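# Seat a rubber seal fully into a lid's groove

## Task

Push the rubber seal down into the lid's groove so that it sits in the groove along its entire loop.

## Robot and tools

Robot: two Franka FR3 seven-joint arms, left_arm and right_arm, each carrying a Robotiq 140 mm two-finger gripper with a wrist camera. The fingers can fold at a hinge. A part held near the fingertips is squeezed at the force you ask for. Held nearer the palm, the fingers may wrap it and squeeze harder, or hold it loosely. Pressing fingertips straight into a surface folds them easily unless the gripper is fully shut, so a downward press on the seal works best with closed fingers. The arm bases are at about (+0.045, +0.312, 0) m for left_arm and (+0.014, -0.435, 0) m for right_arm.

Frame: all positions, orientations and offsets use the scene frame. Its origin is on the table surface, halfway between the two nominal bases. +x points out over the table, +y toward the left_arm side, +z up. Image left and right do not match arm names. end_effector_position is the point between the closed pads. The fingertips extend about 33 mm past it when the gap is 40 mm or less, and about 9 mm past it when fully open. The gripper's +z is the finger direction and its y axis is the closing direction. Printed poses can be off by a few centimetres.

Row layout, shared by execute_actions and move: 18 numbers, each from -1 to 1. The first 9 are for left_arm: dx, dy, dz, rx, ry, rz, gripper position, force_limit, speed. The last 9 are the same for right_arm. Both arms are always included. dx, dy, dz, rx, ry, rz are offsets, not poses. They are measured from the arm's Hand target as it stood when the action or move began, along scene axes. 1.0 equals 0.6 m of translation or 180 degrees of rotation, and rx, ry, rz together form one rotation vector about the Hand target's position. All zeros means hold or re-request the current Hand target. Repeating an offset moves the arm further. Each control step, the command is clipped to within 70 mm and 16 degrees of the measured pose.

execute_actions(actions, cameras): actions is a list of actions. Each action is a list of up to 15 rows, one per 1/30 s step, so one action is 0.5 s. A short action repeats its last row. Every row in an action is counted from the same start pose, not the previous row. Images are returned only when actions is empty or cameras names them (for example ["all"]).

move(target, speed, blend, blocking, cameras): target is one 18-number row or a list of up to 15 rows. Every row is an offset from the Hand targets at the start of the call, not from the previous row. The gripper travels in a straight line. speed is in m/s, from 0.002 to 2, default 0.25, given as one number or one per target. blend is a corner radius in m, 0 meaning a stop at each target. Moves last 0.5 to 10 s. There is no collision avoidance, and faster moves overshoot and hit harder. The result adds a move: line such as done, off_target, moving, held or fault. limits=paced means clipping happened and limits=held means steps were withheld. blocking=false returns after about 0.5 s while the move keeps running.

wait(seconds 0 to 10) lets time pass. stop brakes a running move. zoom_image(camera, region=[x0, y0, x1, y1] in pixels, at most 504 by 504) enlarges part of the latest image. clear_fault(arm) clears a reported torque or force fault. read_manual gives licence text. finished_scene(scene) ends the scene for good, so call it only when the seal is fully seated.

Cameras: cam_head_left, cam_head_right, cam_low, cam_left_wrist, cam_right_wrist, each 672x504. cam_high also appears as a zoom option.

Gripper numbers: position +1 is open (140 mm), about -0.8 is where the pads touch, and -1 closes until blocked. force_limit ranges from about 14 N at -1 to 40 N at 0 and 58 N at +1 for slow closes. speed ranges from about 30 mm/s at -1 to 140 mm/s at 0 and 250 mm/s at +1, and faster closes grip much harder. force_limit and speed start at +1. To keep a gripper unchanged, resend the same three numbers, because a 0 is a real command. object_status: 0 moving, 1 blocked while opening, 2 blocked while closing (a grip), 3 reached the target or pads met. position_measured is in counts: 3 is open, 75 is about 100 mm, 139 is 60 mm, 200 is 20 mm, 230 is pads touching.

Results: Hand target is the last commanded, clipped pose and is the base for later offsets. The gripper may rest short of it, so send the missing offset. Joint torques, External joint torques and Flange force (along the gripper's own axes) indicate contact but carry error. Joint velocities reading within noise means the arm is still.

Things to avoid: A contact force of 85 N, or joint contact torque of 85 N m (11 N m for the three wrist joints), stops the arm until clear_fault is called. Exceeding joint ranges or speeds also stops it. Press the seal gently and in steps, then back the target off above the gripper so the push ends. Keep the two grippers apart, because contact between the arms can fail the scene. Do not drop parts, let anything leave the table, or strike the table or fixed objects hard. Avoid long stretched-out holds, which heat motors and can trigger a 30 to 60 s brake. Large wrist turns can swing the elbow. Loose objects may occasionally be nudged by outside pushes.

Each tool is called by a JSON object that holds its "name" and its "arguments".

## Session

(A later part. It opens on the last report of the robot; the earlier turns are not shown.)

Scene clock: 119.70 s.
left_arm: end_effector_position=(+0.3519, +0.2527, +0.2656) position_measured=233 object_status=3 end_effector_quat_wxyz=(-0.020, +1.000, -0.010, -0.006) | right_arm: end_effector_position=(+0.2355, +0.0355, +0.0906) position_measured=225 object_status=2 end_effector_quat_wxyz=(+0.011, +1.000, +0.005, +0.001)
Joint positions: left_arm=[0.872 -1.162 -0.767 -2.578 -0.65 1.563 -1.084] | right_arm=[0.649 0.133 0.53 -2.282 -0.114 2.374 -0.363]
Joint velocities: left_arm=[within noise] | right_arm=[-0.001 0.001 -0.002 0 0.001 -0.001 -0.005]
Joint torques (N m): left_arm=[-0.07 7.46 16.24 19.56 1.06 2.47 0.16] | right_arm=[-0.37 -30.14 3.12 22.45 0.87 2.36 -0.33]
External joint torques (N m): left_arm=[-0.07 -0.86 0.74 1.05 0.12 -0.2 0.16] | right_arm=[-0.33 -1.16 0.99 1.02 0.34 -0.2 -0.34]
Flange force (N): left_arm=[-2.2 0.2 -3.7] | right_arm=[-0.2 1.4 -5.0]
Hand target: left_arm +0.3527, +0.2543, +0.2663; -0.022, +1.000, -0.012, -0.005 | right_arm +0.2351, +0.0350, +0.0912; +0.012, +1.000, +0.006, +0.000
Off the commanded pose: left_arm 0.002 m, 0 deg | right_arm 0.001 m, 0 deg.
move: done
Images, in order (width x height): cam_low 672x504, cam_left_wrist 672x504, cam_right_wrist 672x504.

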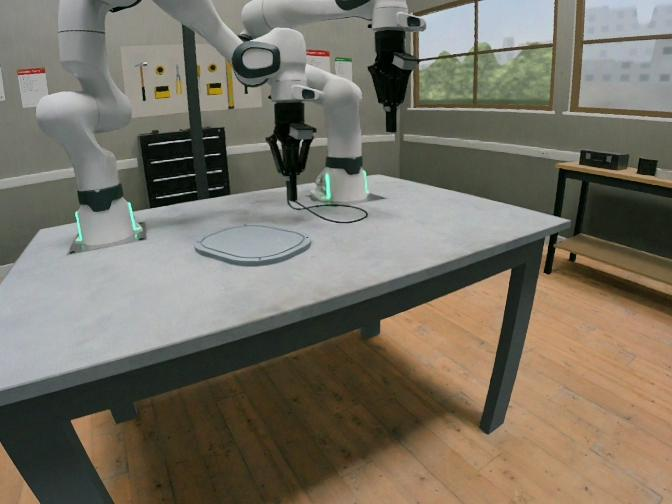

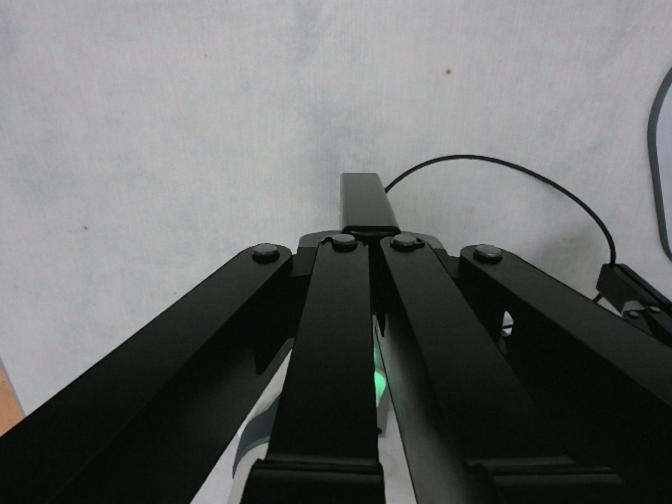

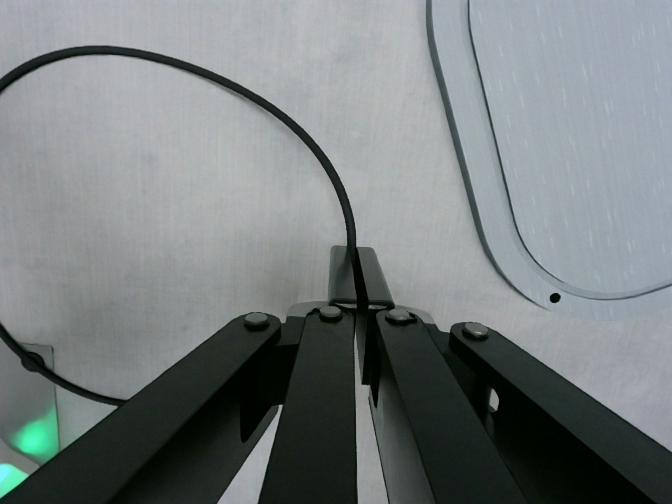

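{"name": "move", "arguments": {"target": [[0,0,0,0,0,0,-1,-1,0, 0,0,0.1,0,0,0,-1,-1,-1],[0,0,0,0,0,0,-1,-1,0, 0.158,-0.325,0.1,-0.007,-0.003,0.106,-1,-1,-1]], "speed": 0.1, "blend": 0.03, "cameras": ["all"]}}

Scene clock: 131.97 s.
left_arm: end_effector_position=(+0.3519, +0.2527, +0.2656) position_measured=233 object_status=3 end_effector_quat_wxyz=(-0.020, +1.000, -0.010, -0.006) | right_arm: end_effector_position=(+0.3292, -0.1600, +0.1508) position_measured=225 object_status=2 end_effector_quat_wxyz=(+0.023, +0.986, +0.168, +0.005)
Joint positions: left_arm=[0.872 -1.162 -0.767 -2.578 -0.65 1.563 -1.084] | right_arm=[0.612 -0.285 0.171 -2.565 0.006 2.268 -1.177]
Joint velocities: left_arm=[within noise] | right_arm=[-0.001 -0.001 0 0 0.001 0 -0.005]
Joint torques (N m): left_arm=[-0.04 7.46 16.24 19.57 1.05 2.46 0.18] | right_arm=[0.21 -21.14 -1.33 23.4 0.3 2.73 -0.25]
External joint torques (N m): left_arm=[0.03 -0.78 0.78 0.97 0.13 -0.21 0.18] | right_arm=[0.17 -0.92 0.16 0.49 -0.32 0.1 -0.25]
Flange force (N): left_arm=[-2.0 -0.1 -3.7] | right_arm=[-1.2 0.8 -1.9]
Hand target: left_arm +0.3527, +0.2543, +0.2663; -0.022, +1.000, -0.012, -0.005 | right_arm +0.3299, -0.1600, +0.1512; +0.023, +0.985, +0.172, +0.007
Off the commanded pose: left_arm 0.002 m, 0 deg | right_arm 0.001 m, 0 deg.
move: done

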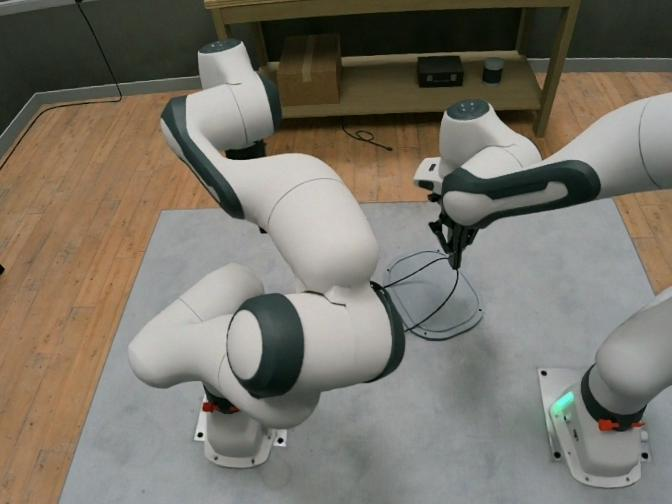

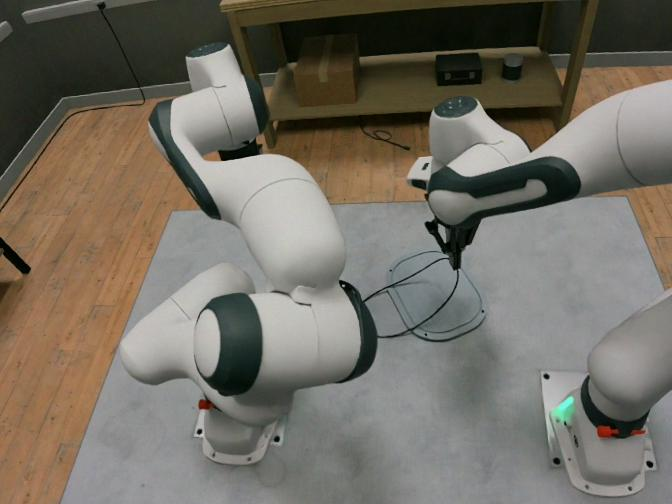

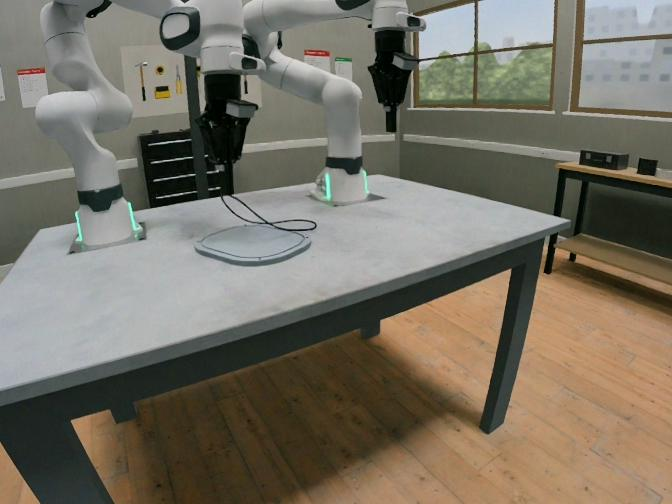

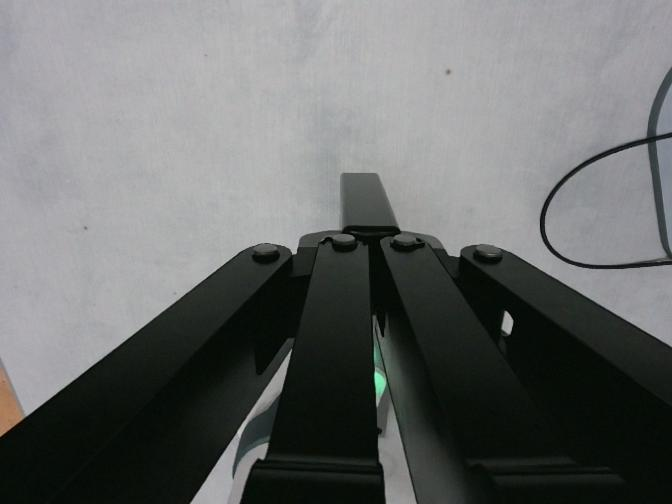

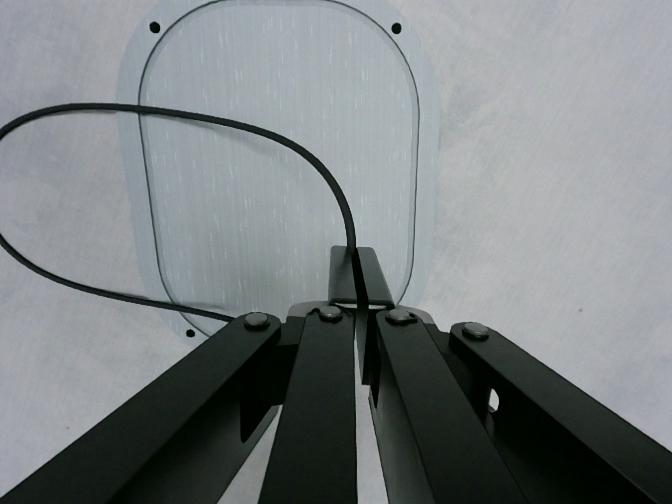

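{"name": "move", "arguments": {"target": [0.05,-0.02,-0.06,0.01,0,0.106,-0.33,-1,0, 0.072,-0.052,-0.152,0,0,0,-1,-1,-1], "speed": 0.1, "cameras": ["all"]}}

Scene clock: 157.93 s.
left_arm: end_effector_position=(+0.3825, +0.2439, +0.2304) position_measured=171 object_status=3 end_effector_quat_wxyz=(-0.038, +0.988, +0.150, -0.009) | right_arm: end_effector_position=(+0.3719, -0.1904, +0.0605) position_measured=225 object_status=2 end_effector_quat_wxyz=(+0.022, +0.985, +0.170, +0.006)
Joint positions: left_arm=[1.036 -1.221 -0.96 -2.54 -0.802 1.561 -1.344] | right_arm=[0.549 -0.051 0.113 -2.601 -0.07 2.541 -1.233]
Joint velocities: left_arm=[0 -0.001 -0.001 0.001 0.001 0 -0.004] | right_arm=[within noise]
Joint torques (N m): left_arm=[-0.08 9.91 19.76 16.23 0.77 2.29 -0.27] | right_arm=[-0.35 -25.23 0.05 20.46 0.15 2.69 -0.24]
External joint torques (N m): left_arm=[-0.12 -1.46 0.42 0.99 -0.29 -0.38 -0.26] | right_arm=[-0.36 0.27 0.24 0.83 -0.35 0.05 -0.25]
Flange force (N): left_arm=[-2.9 1.8 -2.5] | right_arm=[3.5 -0.3 0.7]
Hand target: left_arm +0.3827, +0.2423, +0.2303; -0.036, +0.987, +0.154, -0.009 | right_arm +0.3731, -0.1912, +0.0600; +0.023, +0.985, +0.172, +0.007
Off the commanded pose: left_arm 0.002 m, 0 deg | right_arm 0.002 m, 0 deg.
move: done

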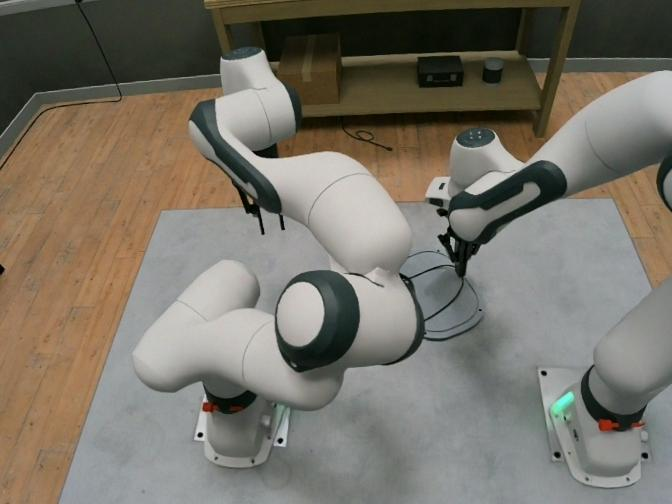

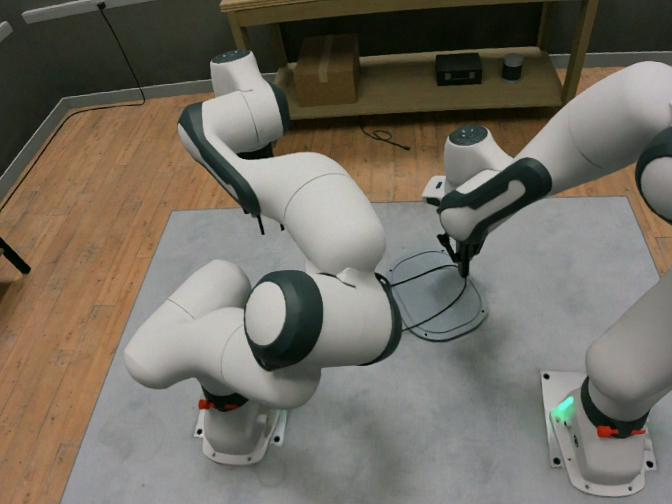

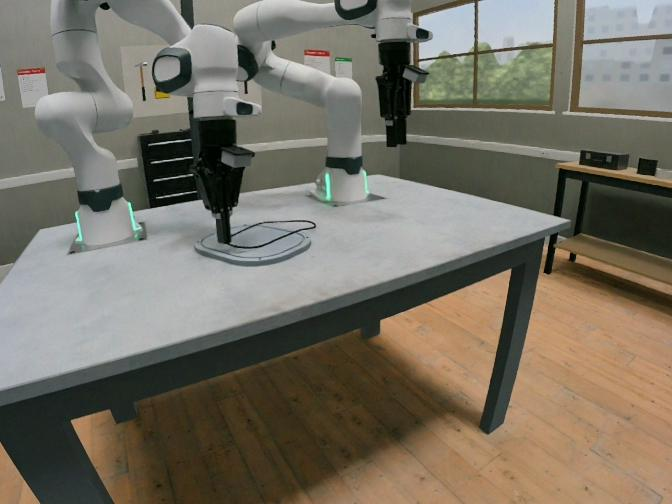

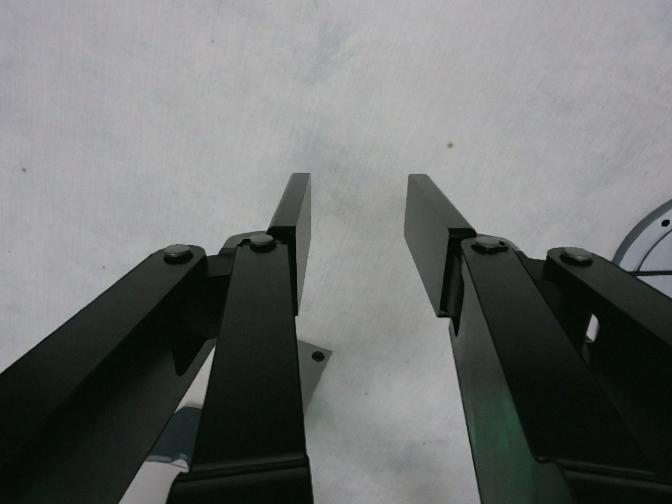

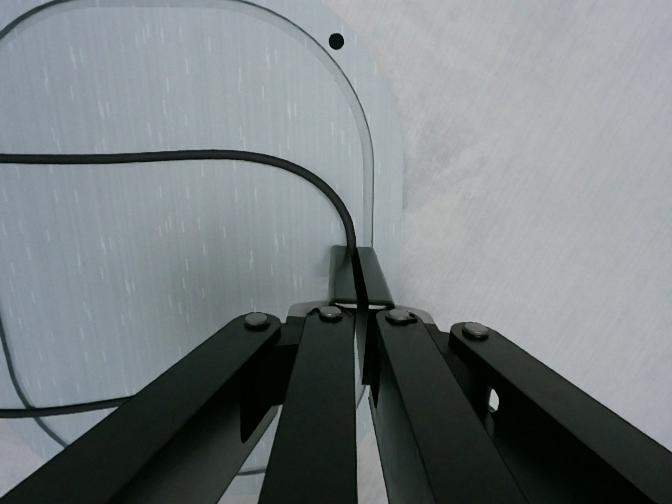

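{"name": "move", "arguments": {"target": [-0.083,-0.25,-0.13,0,0,0,-0.33,-1,0, 0.005,-0.0135,-0.0215,0,0,0,-1,-1,-1], "speed": 0.1, "cameras": ["cam_head_right","cam_low","cam_left_wrist","cam_right_wrist"]}}

Scene clock: 168.30 s.
left_arm: end_effector_position=(+0.3338, +0.0946, +0.1528) position_measured=171 object_status=3 end_effector_quat_wxyz=(-0.038, +0.988, +0.152, -0.008) | right_arm: end_effector_position=(+0.3758, -0.1979, +0.0482) position_measured=225 object_status=2 end_effector_quat_wxyz=(+0.022, +0.985, +0.170, +0.007)
Joint positions: left_arm=[0.758 -1.408 -1.189 -2.569 -1.086 1.496 -1.667] | right_arm=[0.541 -0.023 0.1 -2.612 -0.082 2.582 -1.243]
Joint velocities: left_arm=[-0.002 0 0 0 0 -0.001 -0.007] | right_arm=[within noise]
Joint torques (N m): left_arm=[-0.62 14.16 23.24 9.8 0.82 2.33 -0.17] | right_arm=[-0.36 -25.65 0.13 19.54 0.12 2.74 -0.32]
External joint torques (N m): left_arm=[-0.65 -1.17 0.59 0.55 -0.27 -0.28 -0.16] | right_arm=[-0.32 0.28 0.25 0.47 -0.37 0.09 -0.33]
Flange force (N): left_arm=[-3.8 0.0 -1.2] | right_arm=[2.4 0.2 1.0]
Hand target: left_arm +0.3329, +0.0923, +0.1523; -0.036, +0.987, +0.154, -0.009 | right_arm +0.3761, -0.1993, +0.0471; +0.023, +0.985, +0.172, +0.007
Off the commanded pose: left_arm 0.003 m, 0 deg | right_arm 0.002 m, 0 deg.
move: done
Images, in order (width x height): cam_head_right 672x504, cam_low 672x504, cam_left_wrist 672x504, cam_right_wrist 672x504.

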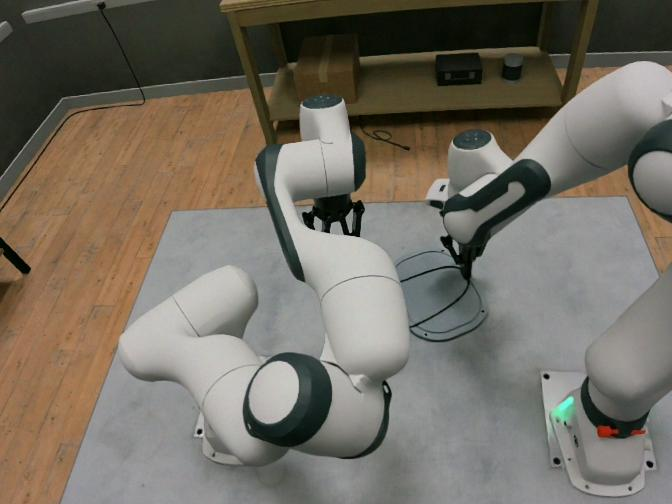

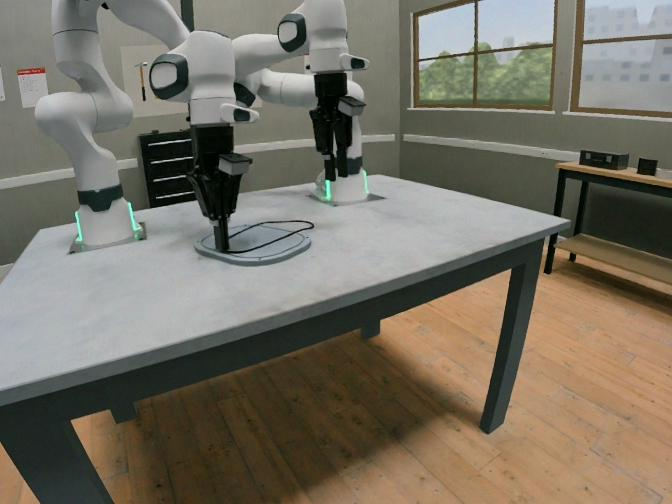

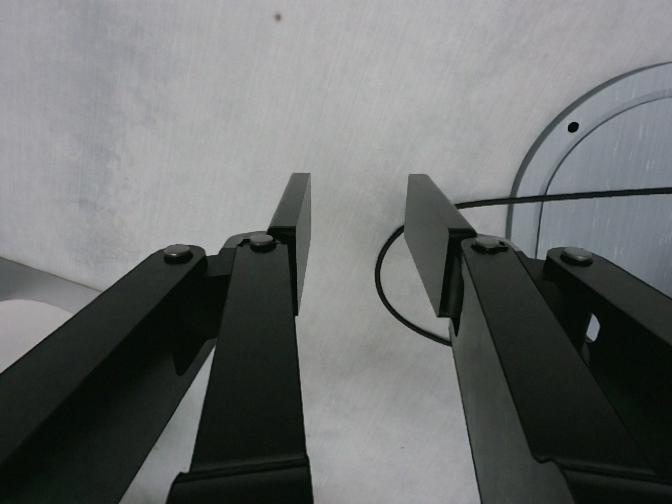

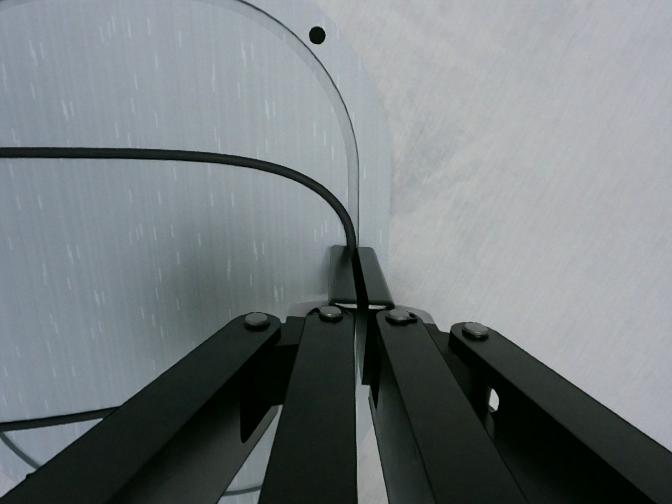

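{"name": "move", "arguments": {"target": [-0.145,-0.092,-0.103,0,0,0,-0.33,-1,0, 0,0,0,0,0,0,-1,-1,-1], "speed": 0.1, "cameras": ["cam_low","cam_left_wrist","cam_right_wrist"]}}

Scene clock: 177.93 s.
left_arm: end_effector_position=(+0.2468, +0.0379, +0.0912) position_measured=171 object_status=3 end_effector_quat_wxyz=(-0.038, +0.988, +0.151, -0.008) | right_arm: end_effector_position=(+0.3758, -0.1979, +0.0482) position_measured=225 object_status=2 end_effector_quat_wxyz=(+0.022, +0.985, +0.170, +0.007)
Joint positions: left_arm=[0.438 -1.518 -1.331 -2.677 -1.261 1.482 -1.908] | right_arm=[0.541 -0.023 0.1 -2.612 -0.082 2.582 -1.243]
Joint velocities: left_arm=[0 0 -0.001 0 -0.001 0.001 -0.008] | right_arm=[within noise]
Joint torques (N m): left_arm=[-0.67 14.29 22.77 4.99 0.85 2.32 -0.12] | right_arm=[-0.31 -25.66 0.12 19.52 0.12 2.74 -0.28]
External joint torques (N m): left_arm=[-0.71 -0.82 0.68 -0.39 -0.26 -0.23 -0.11] | right_arm=[-0.27 0.14 0.24 0.54 -0.37 0.11 -0.29]
Flange force (N): left_arm=[-4.0 -3.2 -0.6] | right_arm=[2.2 0.1 0.7]
Hand target: left_arm +0.2459, +0.0371, +0.0905; -0.036, +0.987, +0.154, -0.009 | right_arm +0.3761, -0.1993, +0.0471; +0.023, +0.985, +0.172, +0.007
Off the commanded pose: left_arm 0.001 m, 0 deg | right_arm 0.002 m, 0 deg.
move: done
Images, in order (width x height): cam_low 672x504, cam_left_wrist 672x504, cam_right_wrist 672x504.

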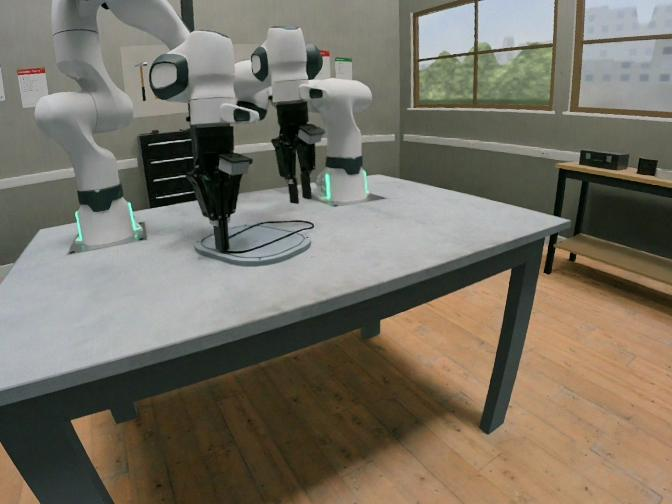

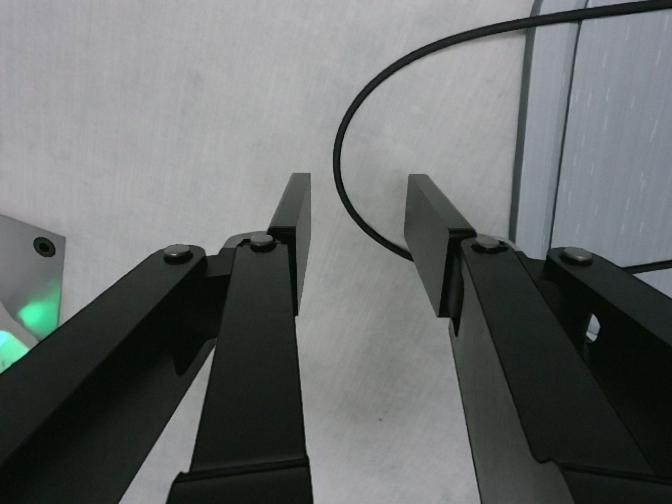

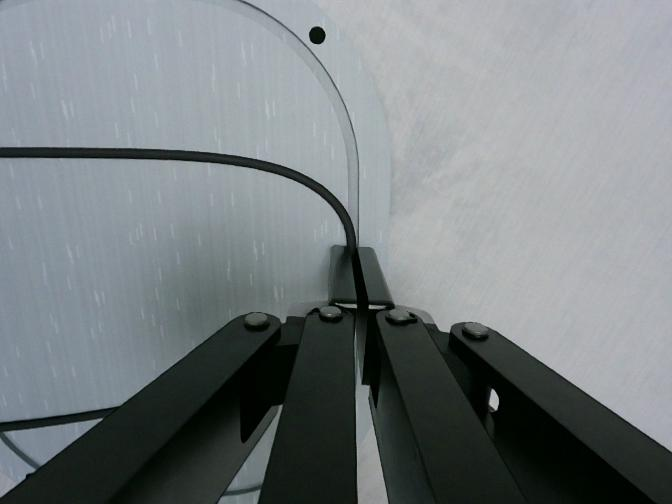

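{"name": "move", "arguments": {"target": [0,0,-0.085,0,0,0,-0.33,-1,0, 0,0,0,0,0,0,-1,-1,-1], "speed": 0.07, "cameras": ["cam_left_wrist","cam_low"]}}

{"name": "move", "arguments": {"target": [0,0,-0.006,0,0,0,-0.33,-1,0, 0,0,0,0,0,0,-1,-1,-1], "speed": 0.02, "cameras": ["cam_left_wrist"]}}

Scene clock: 185.27 s.
left_arm: end_effector_position=(+0.2444, +0.0379, +0.0396) position_measured=171 object_status=3 end_effector_quat_wxyz=(-0.038, +0.988, +0.152, -0.011) | right_arm: end_effector_position=(+0.3758, -0.1979, +0.0482) position_measured=225 object_status=2 end_effector_quat_wxyz=(+0.022, +0.985, +0.170, +0.007)
Joint positions: left_arm=[0.427 -1.529 -1.486 -2.703 -1.405 1.536 -1.91] | right_arm=[0.541 -0.023 0.1 -2.612 -0.082 2.582 -1.243]
Joint velocities: left_arm=[-0.001 0.001 0 -0.002 -0.002 0.003 0] | right_arm=[within noise]
Joint torques (N m): left_arm=[-0.42 13.47 22.89 1.81 0.85 2.4 -0.23] | right_arm=[-0.27 -25.7 0.15 19.49 0.1 2.72 -0.34]
External joint torques (N m): left_arm=[-0.48 -1.43 0.66 -0.38 -0.26 -0.13 -0.22] | right_arm=[-0.32 0.11 0.19 0.51 -0.39 0.09 -0.35]
Flange force (N): left_arm=[-3.2 -2.4 -1.1] | right_arm=[2.1 0.4 0.5]
Hand target: left_arm +0.2459, +0.0371, +0.0395; -0.036, +0.987, +0.154, -0.009 | right_arm +0.3761, -0.1993, +0.0471; +0.023, +0.985, +0.172, +0.007
Off the commanded pose: left_arm 0.002 m, 0 deg | right_arm 0.002 m, 0 deg.
move: done
Images, in order (width x height): cam_low 672x504, cam_left_wrist 672x504.

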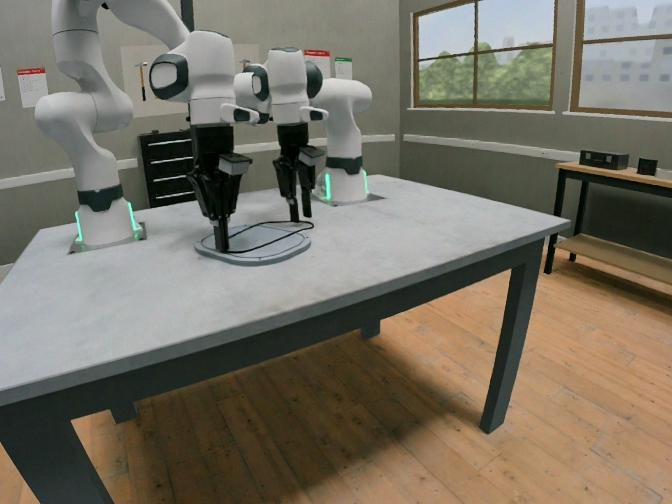

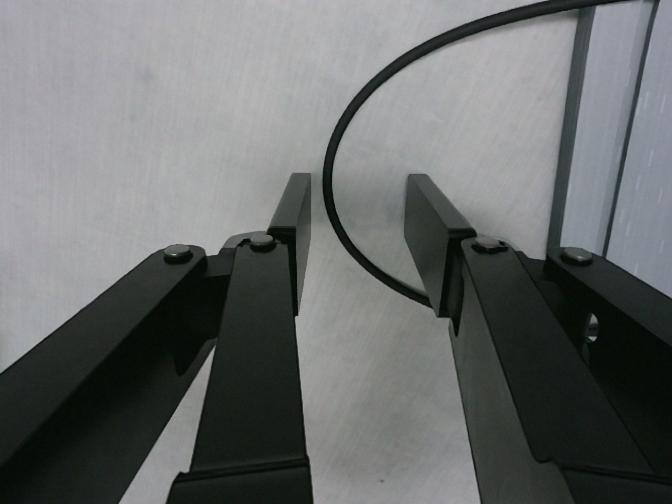

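Scene clock: 186.00 s.
left_arm: end_effector_position=(+0.2444, +0.0378, +0.0360) position_measured=171 object_status=3 end_effector_quat_wxyz=(-0.038, +0.988, +0.152, -0.011) | right_arm: end_effector_position=(+0.3758, -0.1979, +0.0482) position_measured=225 object_status=2 end_effector_quat_wxyz=(+0.022, +0.985, +0.170, +0.007)
Joint positions: left_arm=[0.427 -1.529 -1.497 -2.704 -1.415 1.541 -1.91] | right_arm=[0.541 -0.023 0.1 -2.612 -0.082 2.582 -1.243]
Joint velocities: left_arm=[0.001 0.002 0 -0.001 -0.005 0.004 -0.002] | right_arm=[within noise]
Joint torques (N m): left_arm=[-0.52 13.45 23.23 1.49 0.96 2.52 -0.23] | right_arm=[-0.36 -25.63 0.13 19.53 0.12 2.74 -0.18]
External joint torques (N m): left_arm=[-0.53 -1.46 0.99 -0.56 -0.14 -0.01 -0.22] | right_arm=[-0.34 0.29 0.23 0.45 -0.37 0.09 -0.19]
Flange force (N): left_arm=[-3.5 -3.2 -2.2] | right_arm=[2.3 -0.1 1.1]
Hand target: left_arm +0.2459, +0.0371, +0.0359; -0.036, +0.987, +0.154, -0.009 | right_arm +0.3761, -0.1993, +0.0471; +0.023, +0.985, +0.172, +0.007
Off the commanded pose: left_arm 0.002 m, 0 deg | right_arm 0.002 m, 0 deg.
move: done
Images, in order (width x height): cam_left_wrist 672x504.

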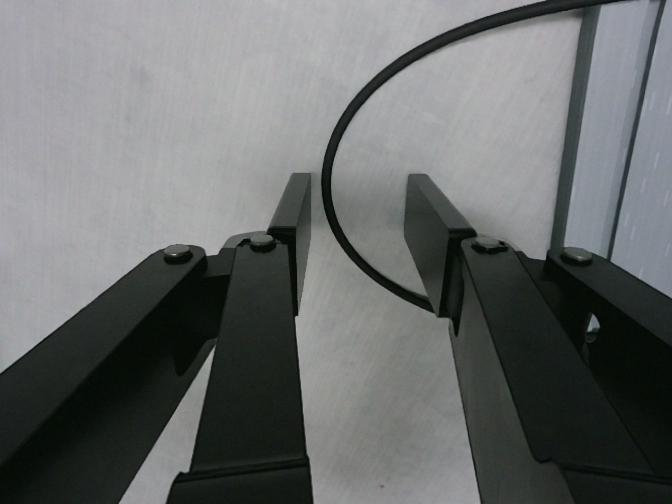

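{"name": "move", "arguments": {"target": [[0.005,0.0225,0,0,0,0,-0.33,-1,-1, 0,0,0,0,0,0,-1,-1,-1],[0.005,0.0225,-0.004,0,0,0,-0.33,-1,-1, 0,0,0,0,0,0,-1,-1,-1],[0.005,0.0225,-0.004,0,0,0,-1,-1,-1, 0,0,0,0,0,0,-1,-1,-1]], "speed": 0.03, "cameras": ["cam_left_wrist"]}}

Scene clock: 193.53 s.
left_arm: end_effector_position=(+0.2477, +0.0510, +0.0339) position_measured=230 object_status=3 end_effector_quat_wxyz=(-0.038, +0.987, +0.156, -0.010) | right_arm: end_effector_position=(+0.3758, -0.1979, +0.0482) position_measured=225 object_status=2 end_effector_quat_wxyz=(+0.022, +0.985, +0.170, +0.007)
Joint positions: left_arm=[0.427 -1.529 -1.502 -2.733 -1.419 1.549 -1.891] | right_arm=[0.541 -0.023 0.1 -2.612 -0.082 2.582 -1.243]
Joint torques (N m): left_arm=[0.19 13.65 21.54 1.43 0.83 2.6 0.17] | right_arm=[-0.43 -25.67 0.17 19.6 0.11 2.74 -0.23]
External joint torques (N m): left_arm=[0.19 -0.89 -0.14 -0.55 -0.26 0.05 0.18] | right_arm=[-0.45 0.18 0.23 0.61 -0.37 0.11 -0.24]
Flange force (N): left_arm=[0.4 -1.4 1.5] | right_arm=[2.5 0.1 0.8]
Hand target: left_arm +0.2489, +0.0506, +0.0335; -0.036, +0.987, +0.154, -0.009 | right_arm +0.3761, -0.1993, +0.0471; +0.023, +0.985, +0.172, +0.007
Off the commanded pose: left_arm 0.001 m, 0 deg | right_arm 0.002 m, 0 deg.
move: done
Images, in order (width x height): cam_left_wrist 672x504.

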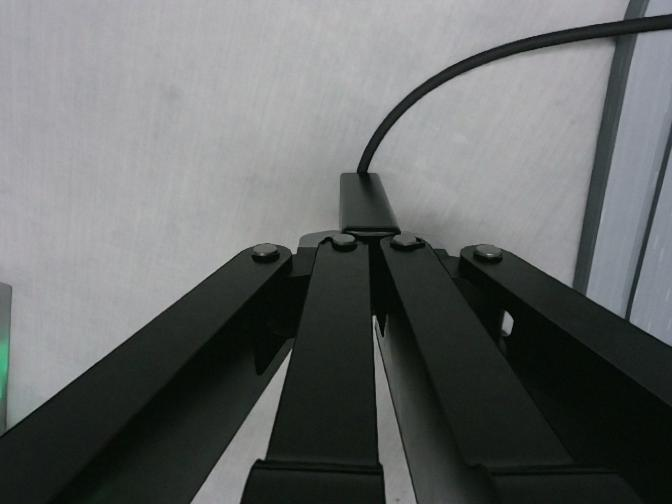

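{"name": "move", "arguments": {"target": [[0,0,0.008,0,0,0,-0.4,-1,-1, 0,0,0,0,0,0,-1,-1,-1],[0,0,-0.0055,0,0,0,-0.4,-1,-1, 0,0,0,0,0,0,-1,-1,-1],[0,0,-0.0055,0,0,0,-1,-1,-1, 0,0,0,0,0,0,-1,-1,-1]], "speed": 0.03, "cameras": ["cam_left_wrist"]}}

Scene clock: 200.87 s.
left_arm: end_effector_position=(+0.2486, +0.0502, +0.0308) position_measured=225 object_status=2 end_effector_quat_wxyz=(-0.036, +0.987, +0.156, -0.009) | right_arm: end_effector_position=(+0.3758, -0.1979, +0.0482) position_measured=225 object_status=2 end_effector_quat_wxyz=(+0.022, +0.985, +0.170, +0.007)
Joint positions: left_arm=[0.427 -1.529 -1.512 -2.734 -1.432 1.556 -1.891] | right_arm=[0.541 -0.023 0.1 -2.612 -0.082 2.582 -1.243]
Joint torques (N m): left_arm=[-0.28 14.11 21.72 1.62 1.06 2.23 0.12] | right_arm=[-0.36 -25.66 0.22 19.56 0.13 2.73 -0.25]
External joint torques (N m): left_arm=[-0.31 -0.4 0.04 -0.11 -0.04 -0.33 0.13] | right_arm=[-0.31 0.21 0.35 0.55 -0.36 0.09 -0.26]
Flange force (N): left_arm=[-1.1 -1.1 -0.4] | right_arm=[2.4 -0.1 0.8]
Hand target: left_arm +0.2489, +0.0506, +0.0302; -0.036, +0.987, +0.154, -0.009 | right_arm +0.3761, -0.1993, +0.0471; +0.023, +0.985, +0.172, +0.007
Off the commanded pose: left_arm 0.001 m, 0 deg | right_arm 0.002 m, 0 deg.
move: done
Images, in order (width x height): cam_left_wrist 672x504.

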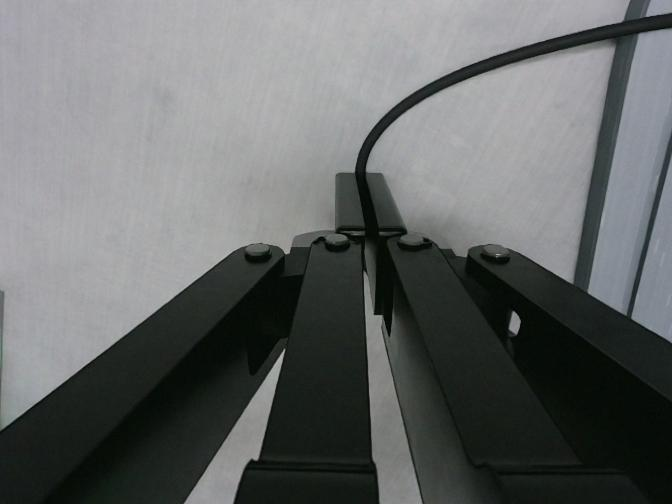

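{"name": "move", "arguments": {"target": [[0,0,0.092,0,0,0,-1,-1,-1, 0,0,0,0,0,0,-1,-1,-1],[0.107,-0.106,0.06,0,0,0.012,-1,-1,-1, 0,0,0,0,0,0,-1,-1,-1]], "speed": 0.07, "blend": [0.02,0], "cameras": ["cam_head_right","cam_low","cam_left_wrist","cam_right_wrist"]}}

Scene clock: 209.50 s.
left_arm: end_effector_position=(+0.3119, -0.0115, +0.0666) position_measured=225 object_status=2 end_effector_quat_wxyz=(-0.038, +0.985, +0.169, -0.010) | right_arm: end_effector_position=(+0.3758, -0.1980, +0.0482) position_measured=225 object_status=2 end_effector_quat_wxyz=(+0.022, +0.985, +0.170, +0.007)
Joint positions: left_arm=[0.704 -1.493 -1.447 -2.447 -1.354 1.518 -1.918] | right_arm=[0.541 -0.023 0.1 -2.612 -0.082 2.582 -1.243]
Joint velocities: left_arm=[-0.001 -0.001 -0.001 0.001 0.001 0.001 -0.005] | right_arm=[within noise]
Joint torques (N m): left_arm=[0.12 18.17 27.5 3.93 0.81 2.33 -0.29] | right_arm=[-0.37 -25.66 0.13 19.53 0.13 2.73 -0.27]
External joint torques (N m): left_arm=[0.02 -0.89 0.93 0.63 -0.29 -0.21 -0.28] | right_arm=[-0.35 0.19 0.24 0.52 -0.36 0.09 -0.27]
Flange force (N): left_arm=[-0.5 1.6 -1.9] | right_arm=[2.3 0.1 0.8]
Hand target: left_arm +0.3131, -0.0130, +0.0662; -0.036, +0.984, +0.173, -0.009 | right_arm +0.3761, -0.1993, +0.0471; +0.023, +0.985, +0.172, +0.007
Off the commanded pose: left_arm 0.002 m, 0 deg | right_arm 0.002 m, 0 deg.
move: done
Images, in order (width x height): cam_head_right 672x504, cam_low 672x504, cam_left_wrist 672x504, cam_right_wrist 672x504.

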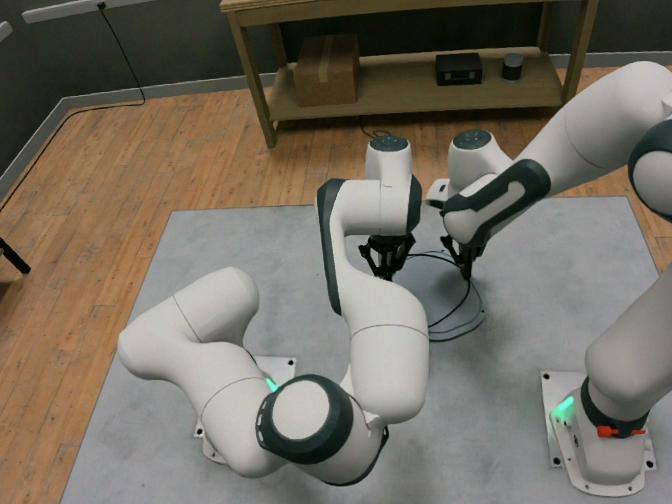

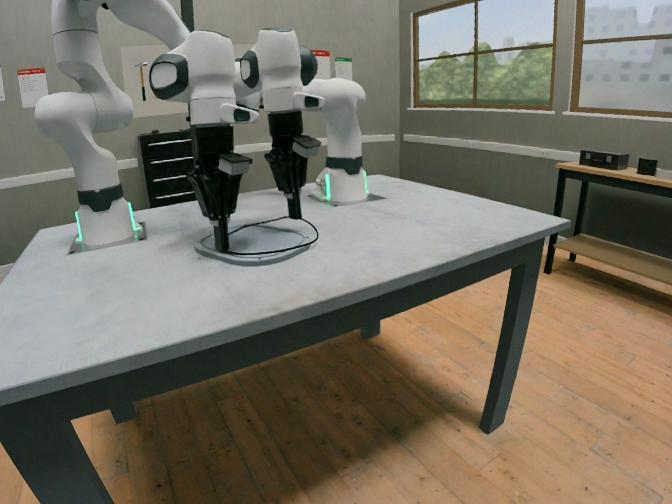

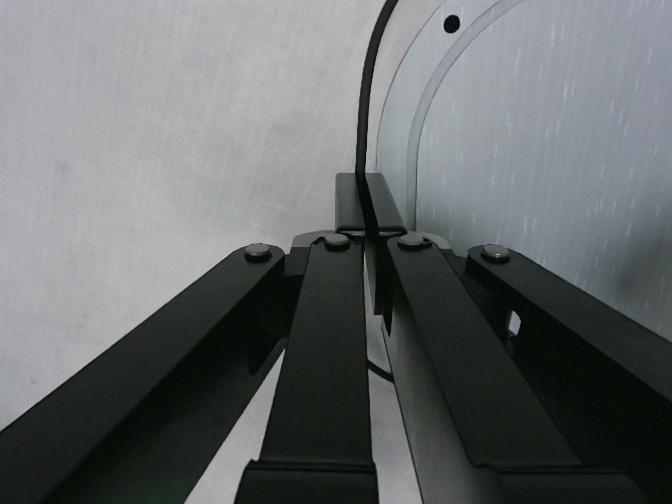

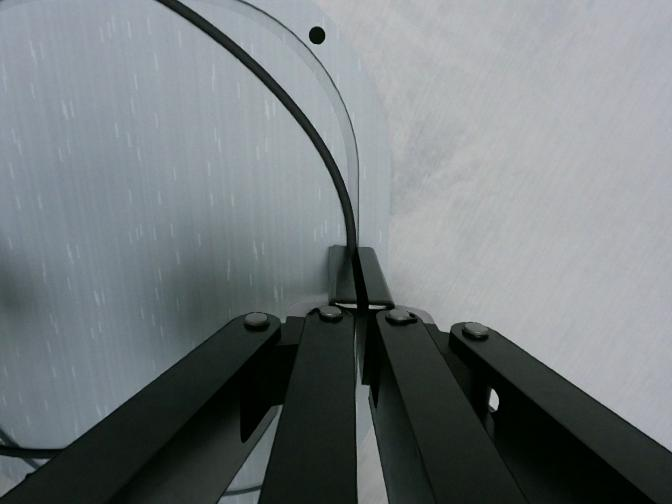

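{"name": "move", "arguments": {"target": [0.0135,-0.0377,-0.0353,0,0,0,-1,-1,-1, 0,0,0,0,0,0,-1,-1,-1], "speed": 0.05, "cameras": ["cam_head_right","cam_low","cam_left_wrist","cam_right_wrist"]}}

{"name": "zoom_image", "arguments": {"camera": "cam_low", "region": [180, 190, 330, 280]}}

Scene clock: 216.90 s.
left_arm: end_effector_position=(+0.3191, -0.0345, +0.0454) position_measured=225 object_status=2 end_effector_quat_wxyz=(-0.038, +0.985, +0.169, -0.012) | right_arm: end_effector_position=(+0.3758, -0.1980, +0.0482) position_measured=225 object_status=2 end_effector_quat_wxyz=(+0.022, +0.985, +0.170, +0.007)
Joint positions: left_arm=[0.744 -1.5 -1.505 -2.382 -1.405 1.539 -1.948] | right_arm=[0.541 -0.023 0.1 -2.612 -0.082 2.582 -1.243]
Joint velocities: left_arm=[0.001 0.001 -0.001 0.001 -0.001 0.001 -0.006] | right_arm=[within noise]
Joint torques (N m): left_arm=[0.1 18.76 28.67 2.82 0.8 2.56 -0.25] | right_arm=[-0.36 -25.68 0.16 19.51 0.13 2.72 -0.24]
External joint torques (N m): left_arm=[0.12 -1.73 0.94 0.46 -0.29 0.03 -0.25] | right_arm=[-0.39 0.1 0.22 0.6 -0.35 0.09 -0.24]
Flange force (N): left_arm=[-0.1 1.4 -0.9] | right_arm=[2.3 0.1 0.5]
Hand target: left_arm +0.3212, -0.0356, +0.0451; -0.036, +0.984, +0.173, -0.009 | right_arm +0.3761, -0.1993, +0.0471; +0.023, +0.985, +0.172, +0.007
Off the commanded pose: left_arm 0.002 m, 1 deg | right_arm 0.002 m, 0 deg.
move: done
Images, in order (width x height): cam_head_right 672x504, cam_low 672x504, cam_left_wrist 672x504, cam_right_wrist 672x504.

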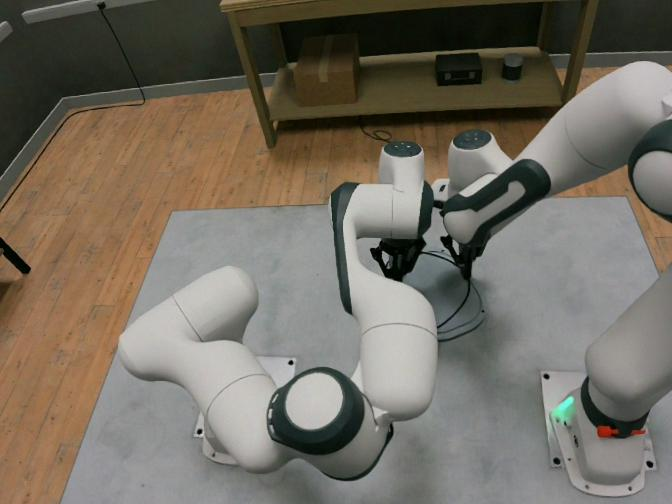

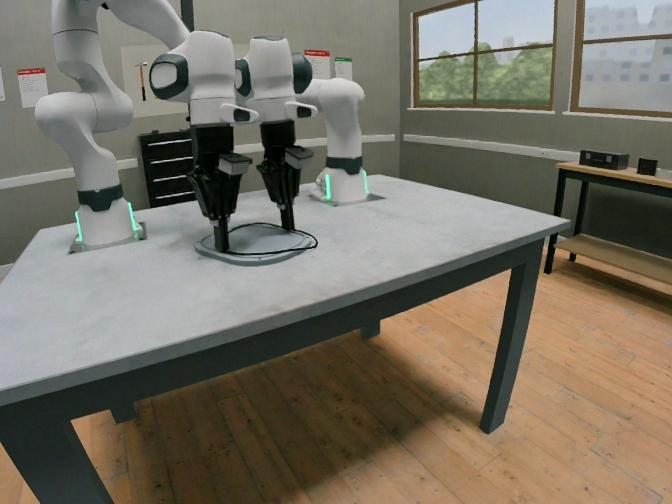

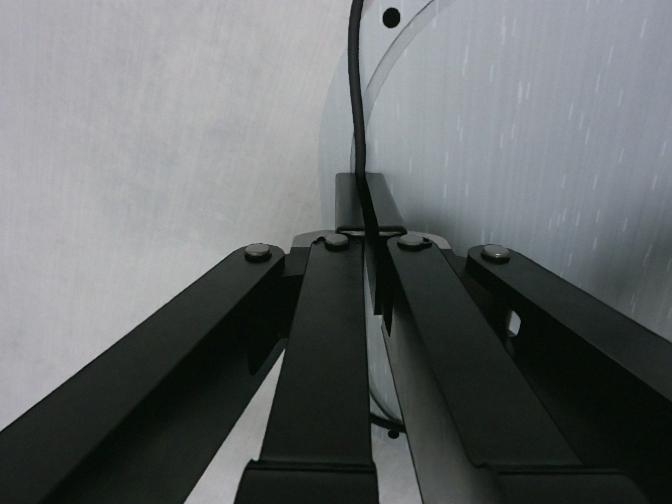

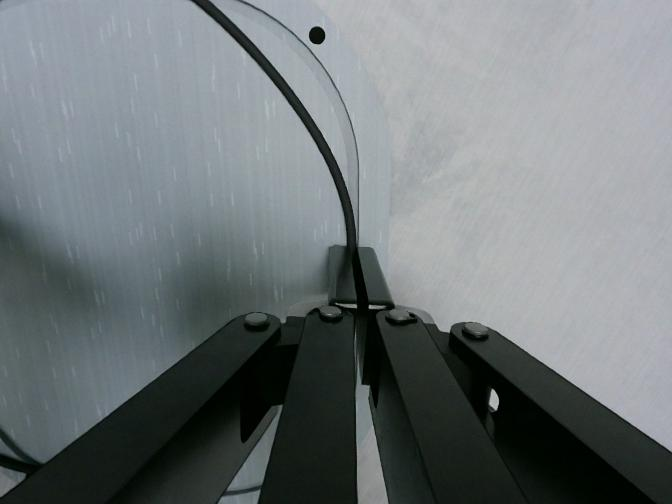

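Scaled by 3.360 from the camera's 672x504 image, which has a finer 960x720 frame.

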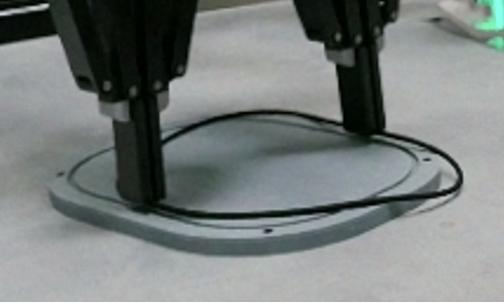

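{"name": "move", "arguments": {"target": [0.005,-0.005,0,0,0,-0.085,-1,-1,-1, 0,0,0,0,0,-0.05,-1,-1,-1], "speed": 0.1, "cameras": ["cam_low","cam_left_wrist","cam_right_wrist"]}}

{"name": "zoom_image", "arguments": {"camera": "cam_low", "region": [180, 190, 330, 280]}}

Scene clock: 231.80 s.
left_arm: end_effector_position=(+0.3238, -0.0377, +0.0451) position_measured=225 object_status=2 end_effector_quat_wxyz=(-0.037, +0.998, +0.045, -0.006) | right_arm: end_effector_position=(+0.3765, -0.1981, +0.0478) position_measured=225 object_status=2 end_effector_quat_wxyz=(+0.022, +0.995, +0.097, +0.007)
Joint positions: left_arm=[0.741 -1.5 -1.51 -2.376 -1.405 1.562 -1.709] | right_arm=[0.54 -0.019 0.1 -2.607 -0.082 2.577 -1.098]
Joint velocities: left_arm=[-0.001 0 0.001 0 0 0 0.006] | right_arm=[0 0 -0.001 0.001 0 0 0.005]
Joint torques (N m): left_arm=[-0.51 19.66 29.12 2.44 1.09 2.45 0.09] | right_arm=[-0.17 -25.83 0.51 20.31 0.48 2.37 0.17]
External joint torques (N m): left_arm=[-0.53 -0.9 1.27 0.16 0 -0.15 0.1] | right_arm=[-0.25 0.16 0.49 1.34 0.01 -0.25 0.17]
Flange force (N): left_arm=[-1.7 -0.8 -2.6] | right_arm=[4.3 -2.6 -0.7]
Hand target: left_arm +0.3242, -0.0386, +0.0451; -0.037, +0.998, +0.040, -0.004 | right_arm +0.3761, -0.1993, +0.0471; +0.023, +0.995, +0.094, +0.005
Off the commanded pose: left_arm 0.001 m, 1 deg | right_arm 0.001 m, 0 deg.
move: done
Images, in order (width x height): cam_low 672x504, cam_left_wrist 672x504, cam_right_wrist 672x504.

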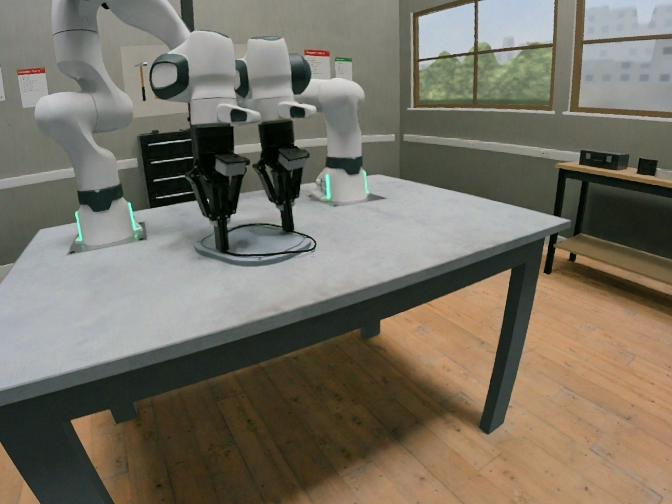

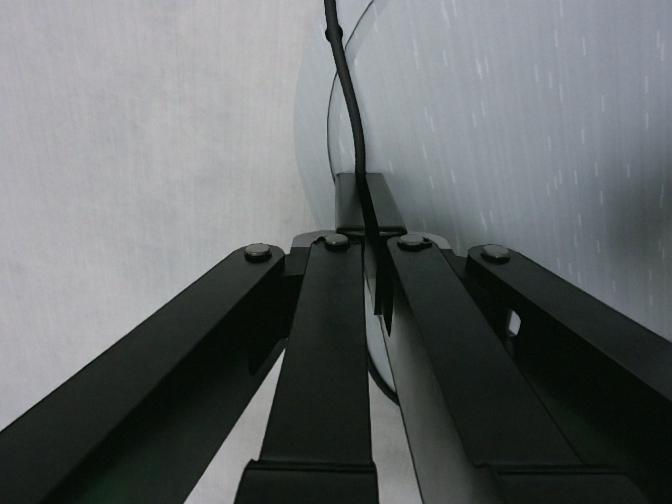

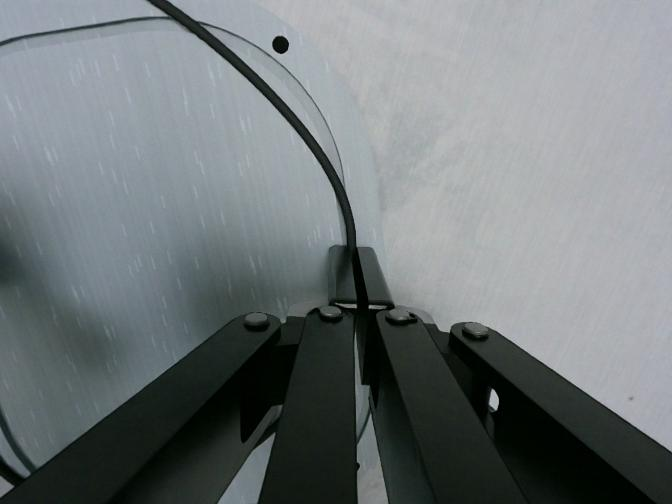

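Scaled by 3.360 from the camera's 672x504 image, which has a finer 960x720 frame.

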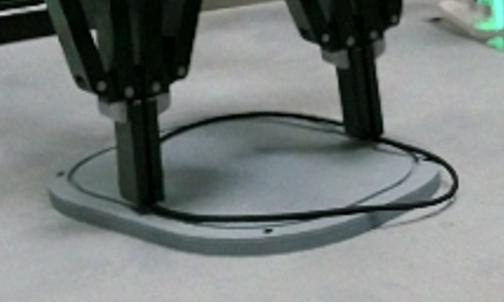

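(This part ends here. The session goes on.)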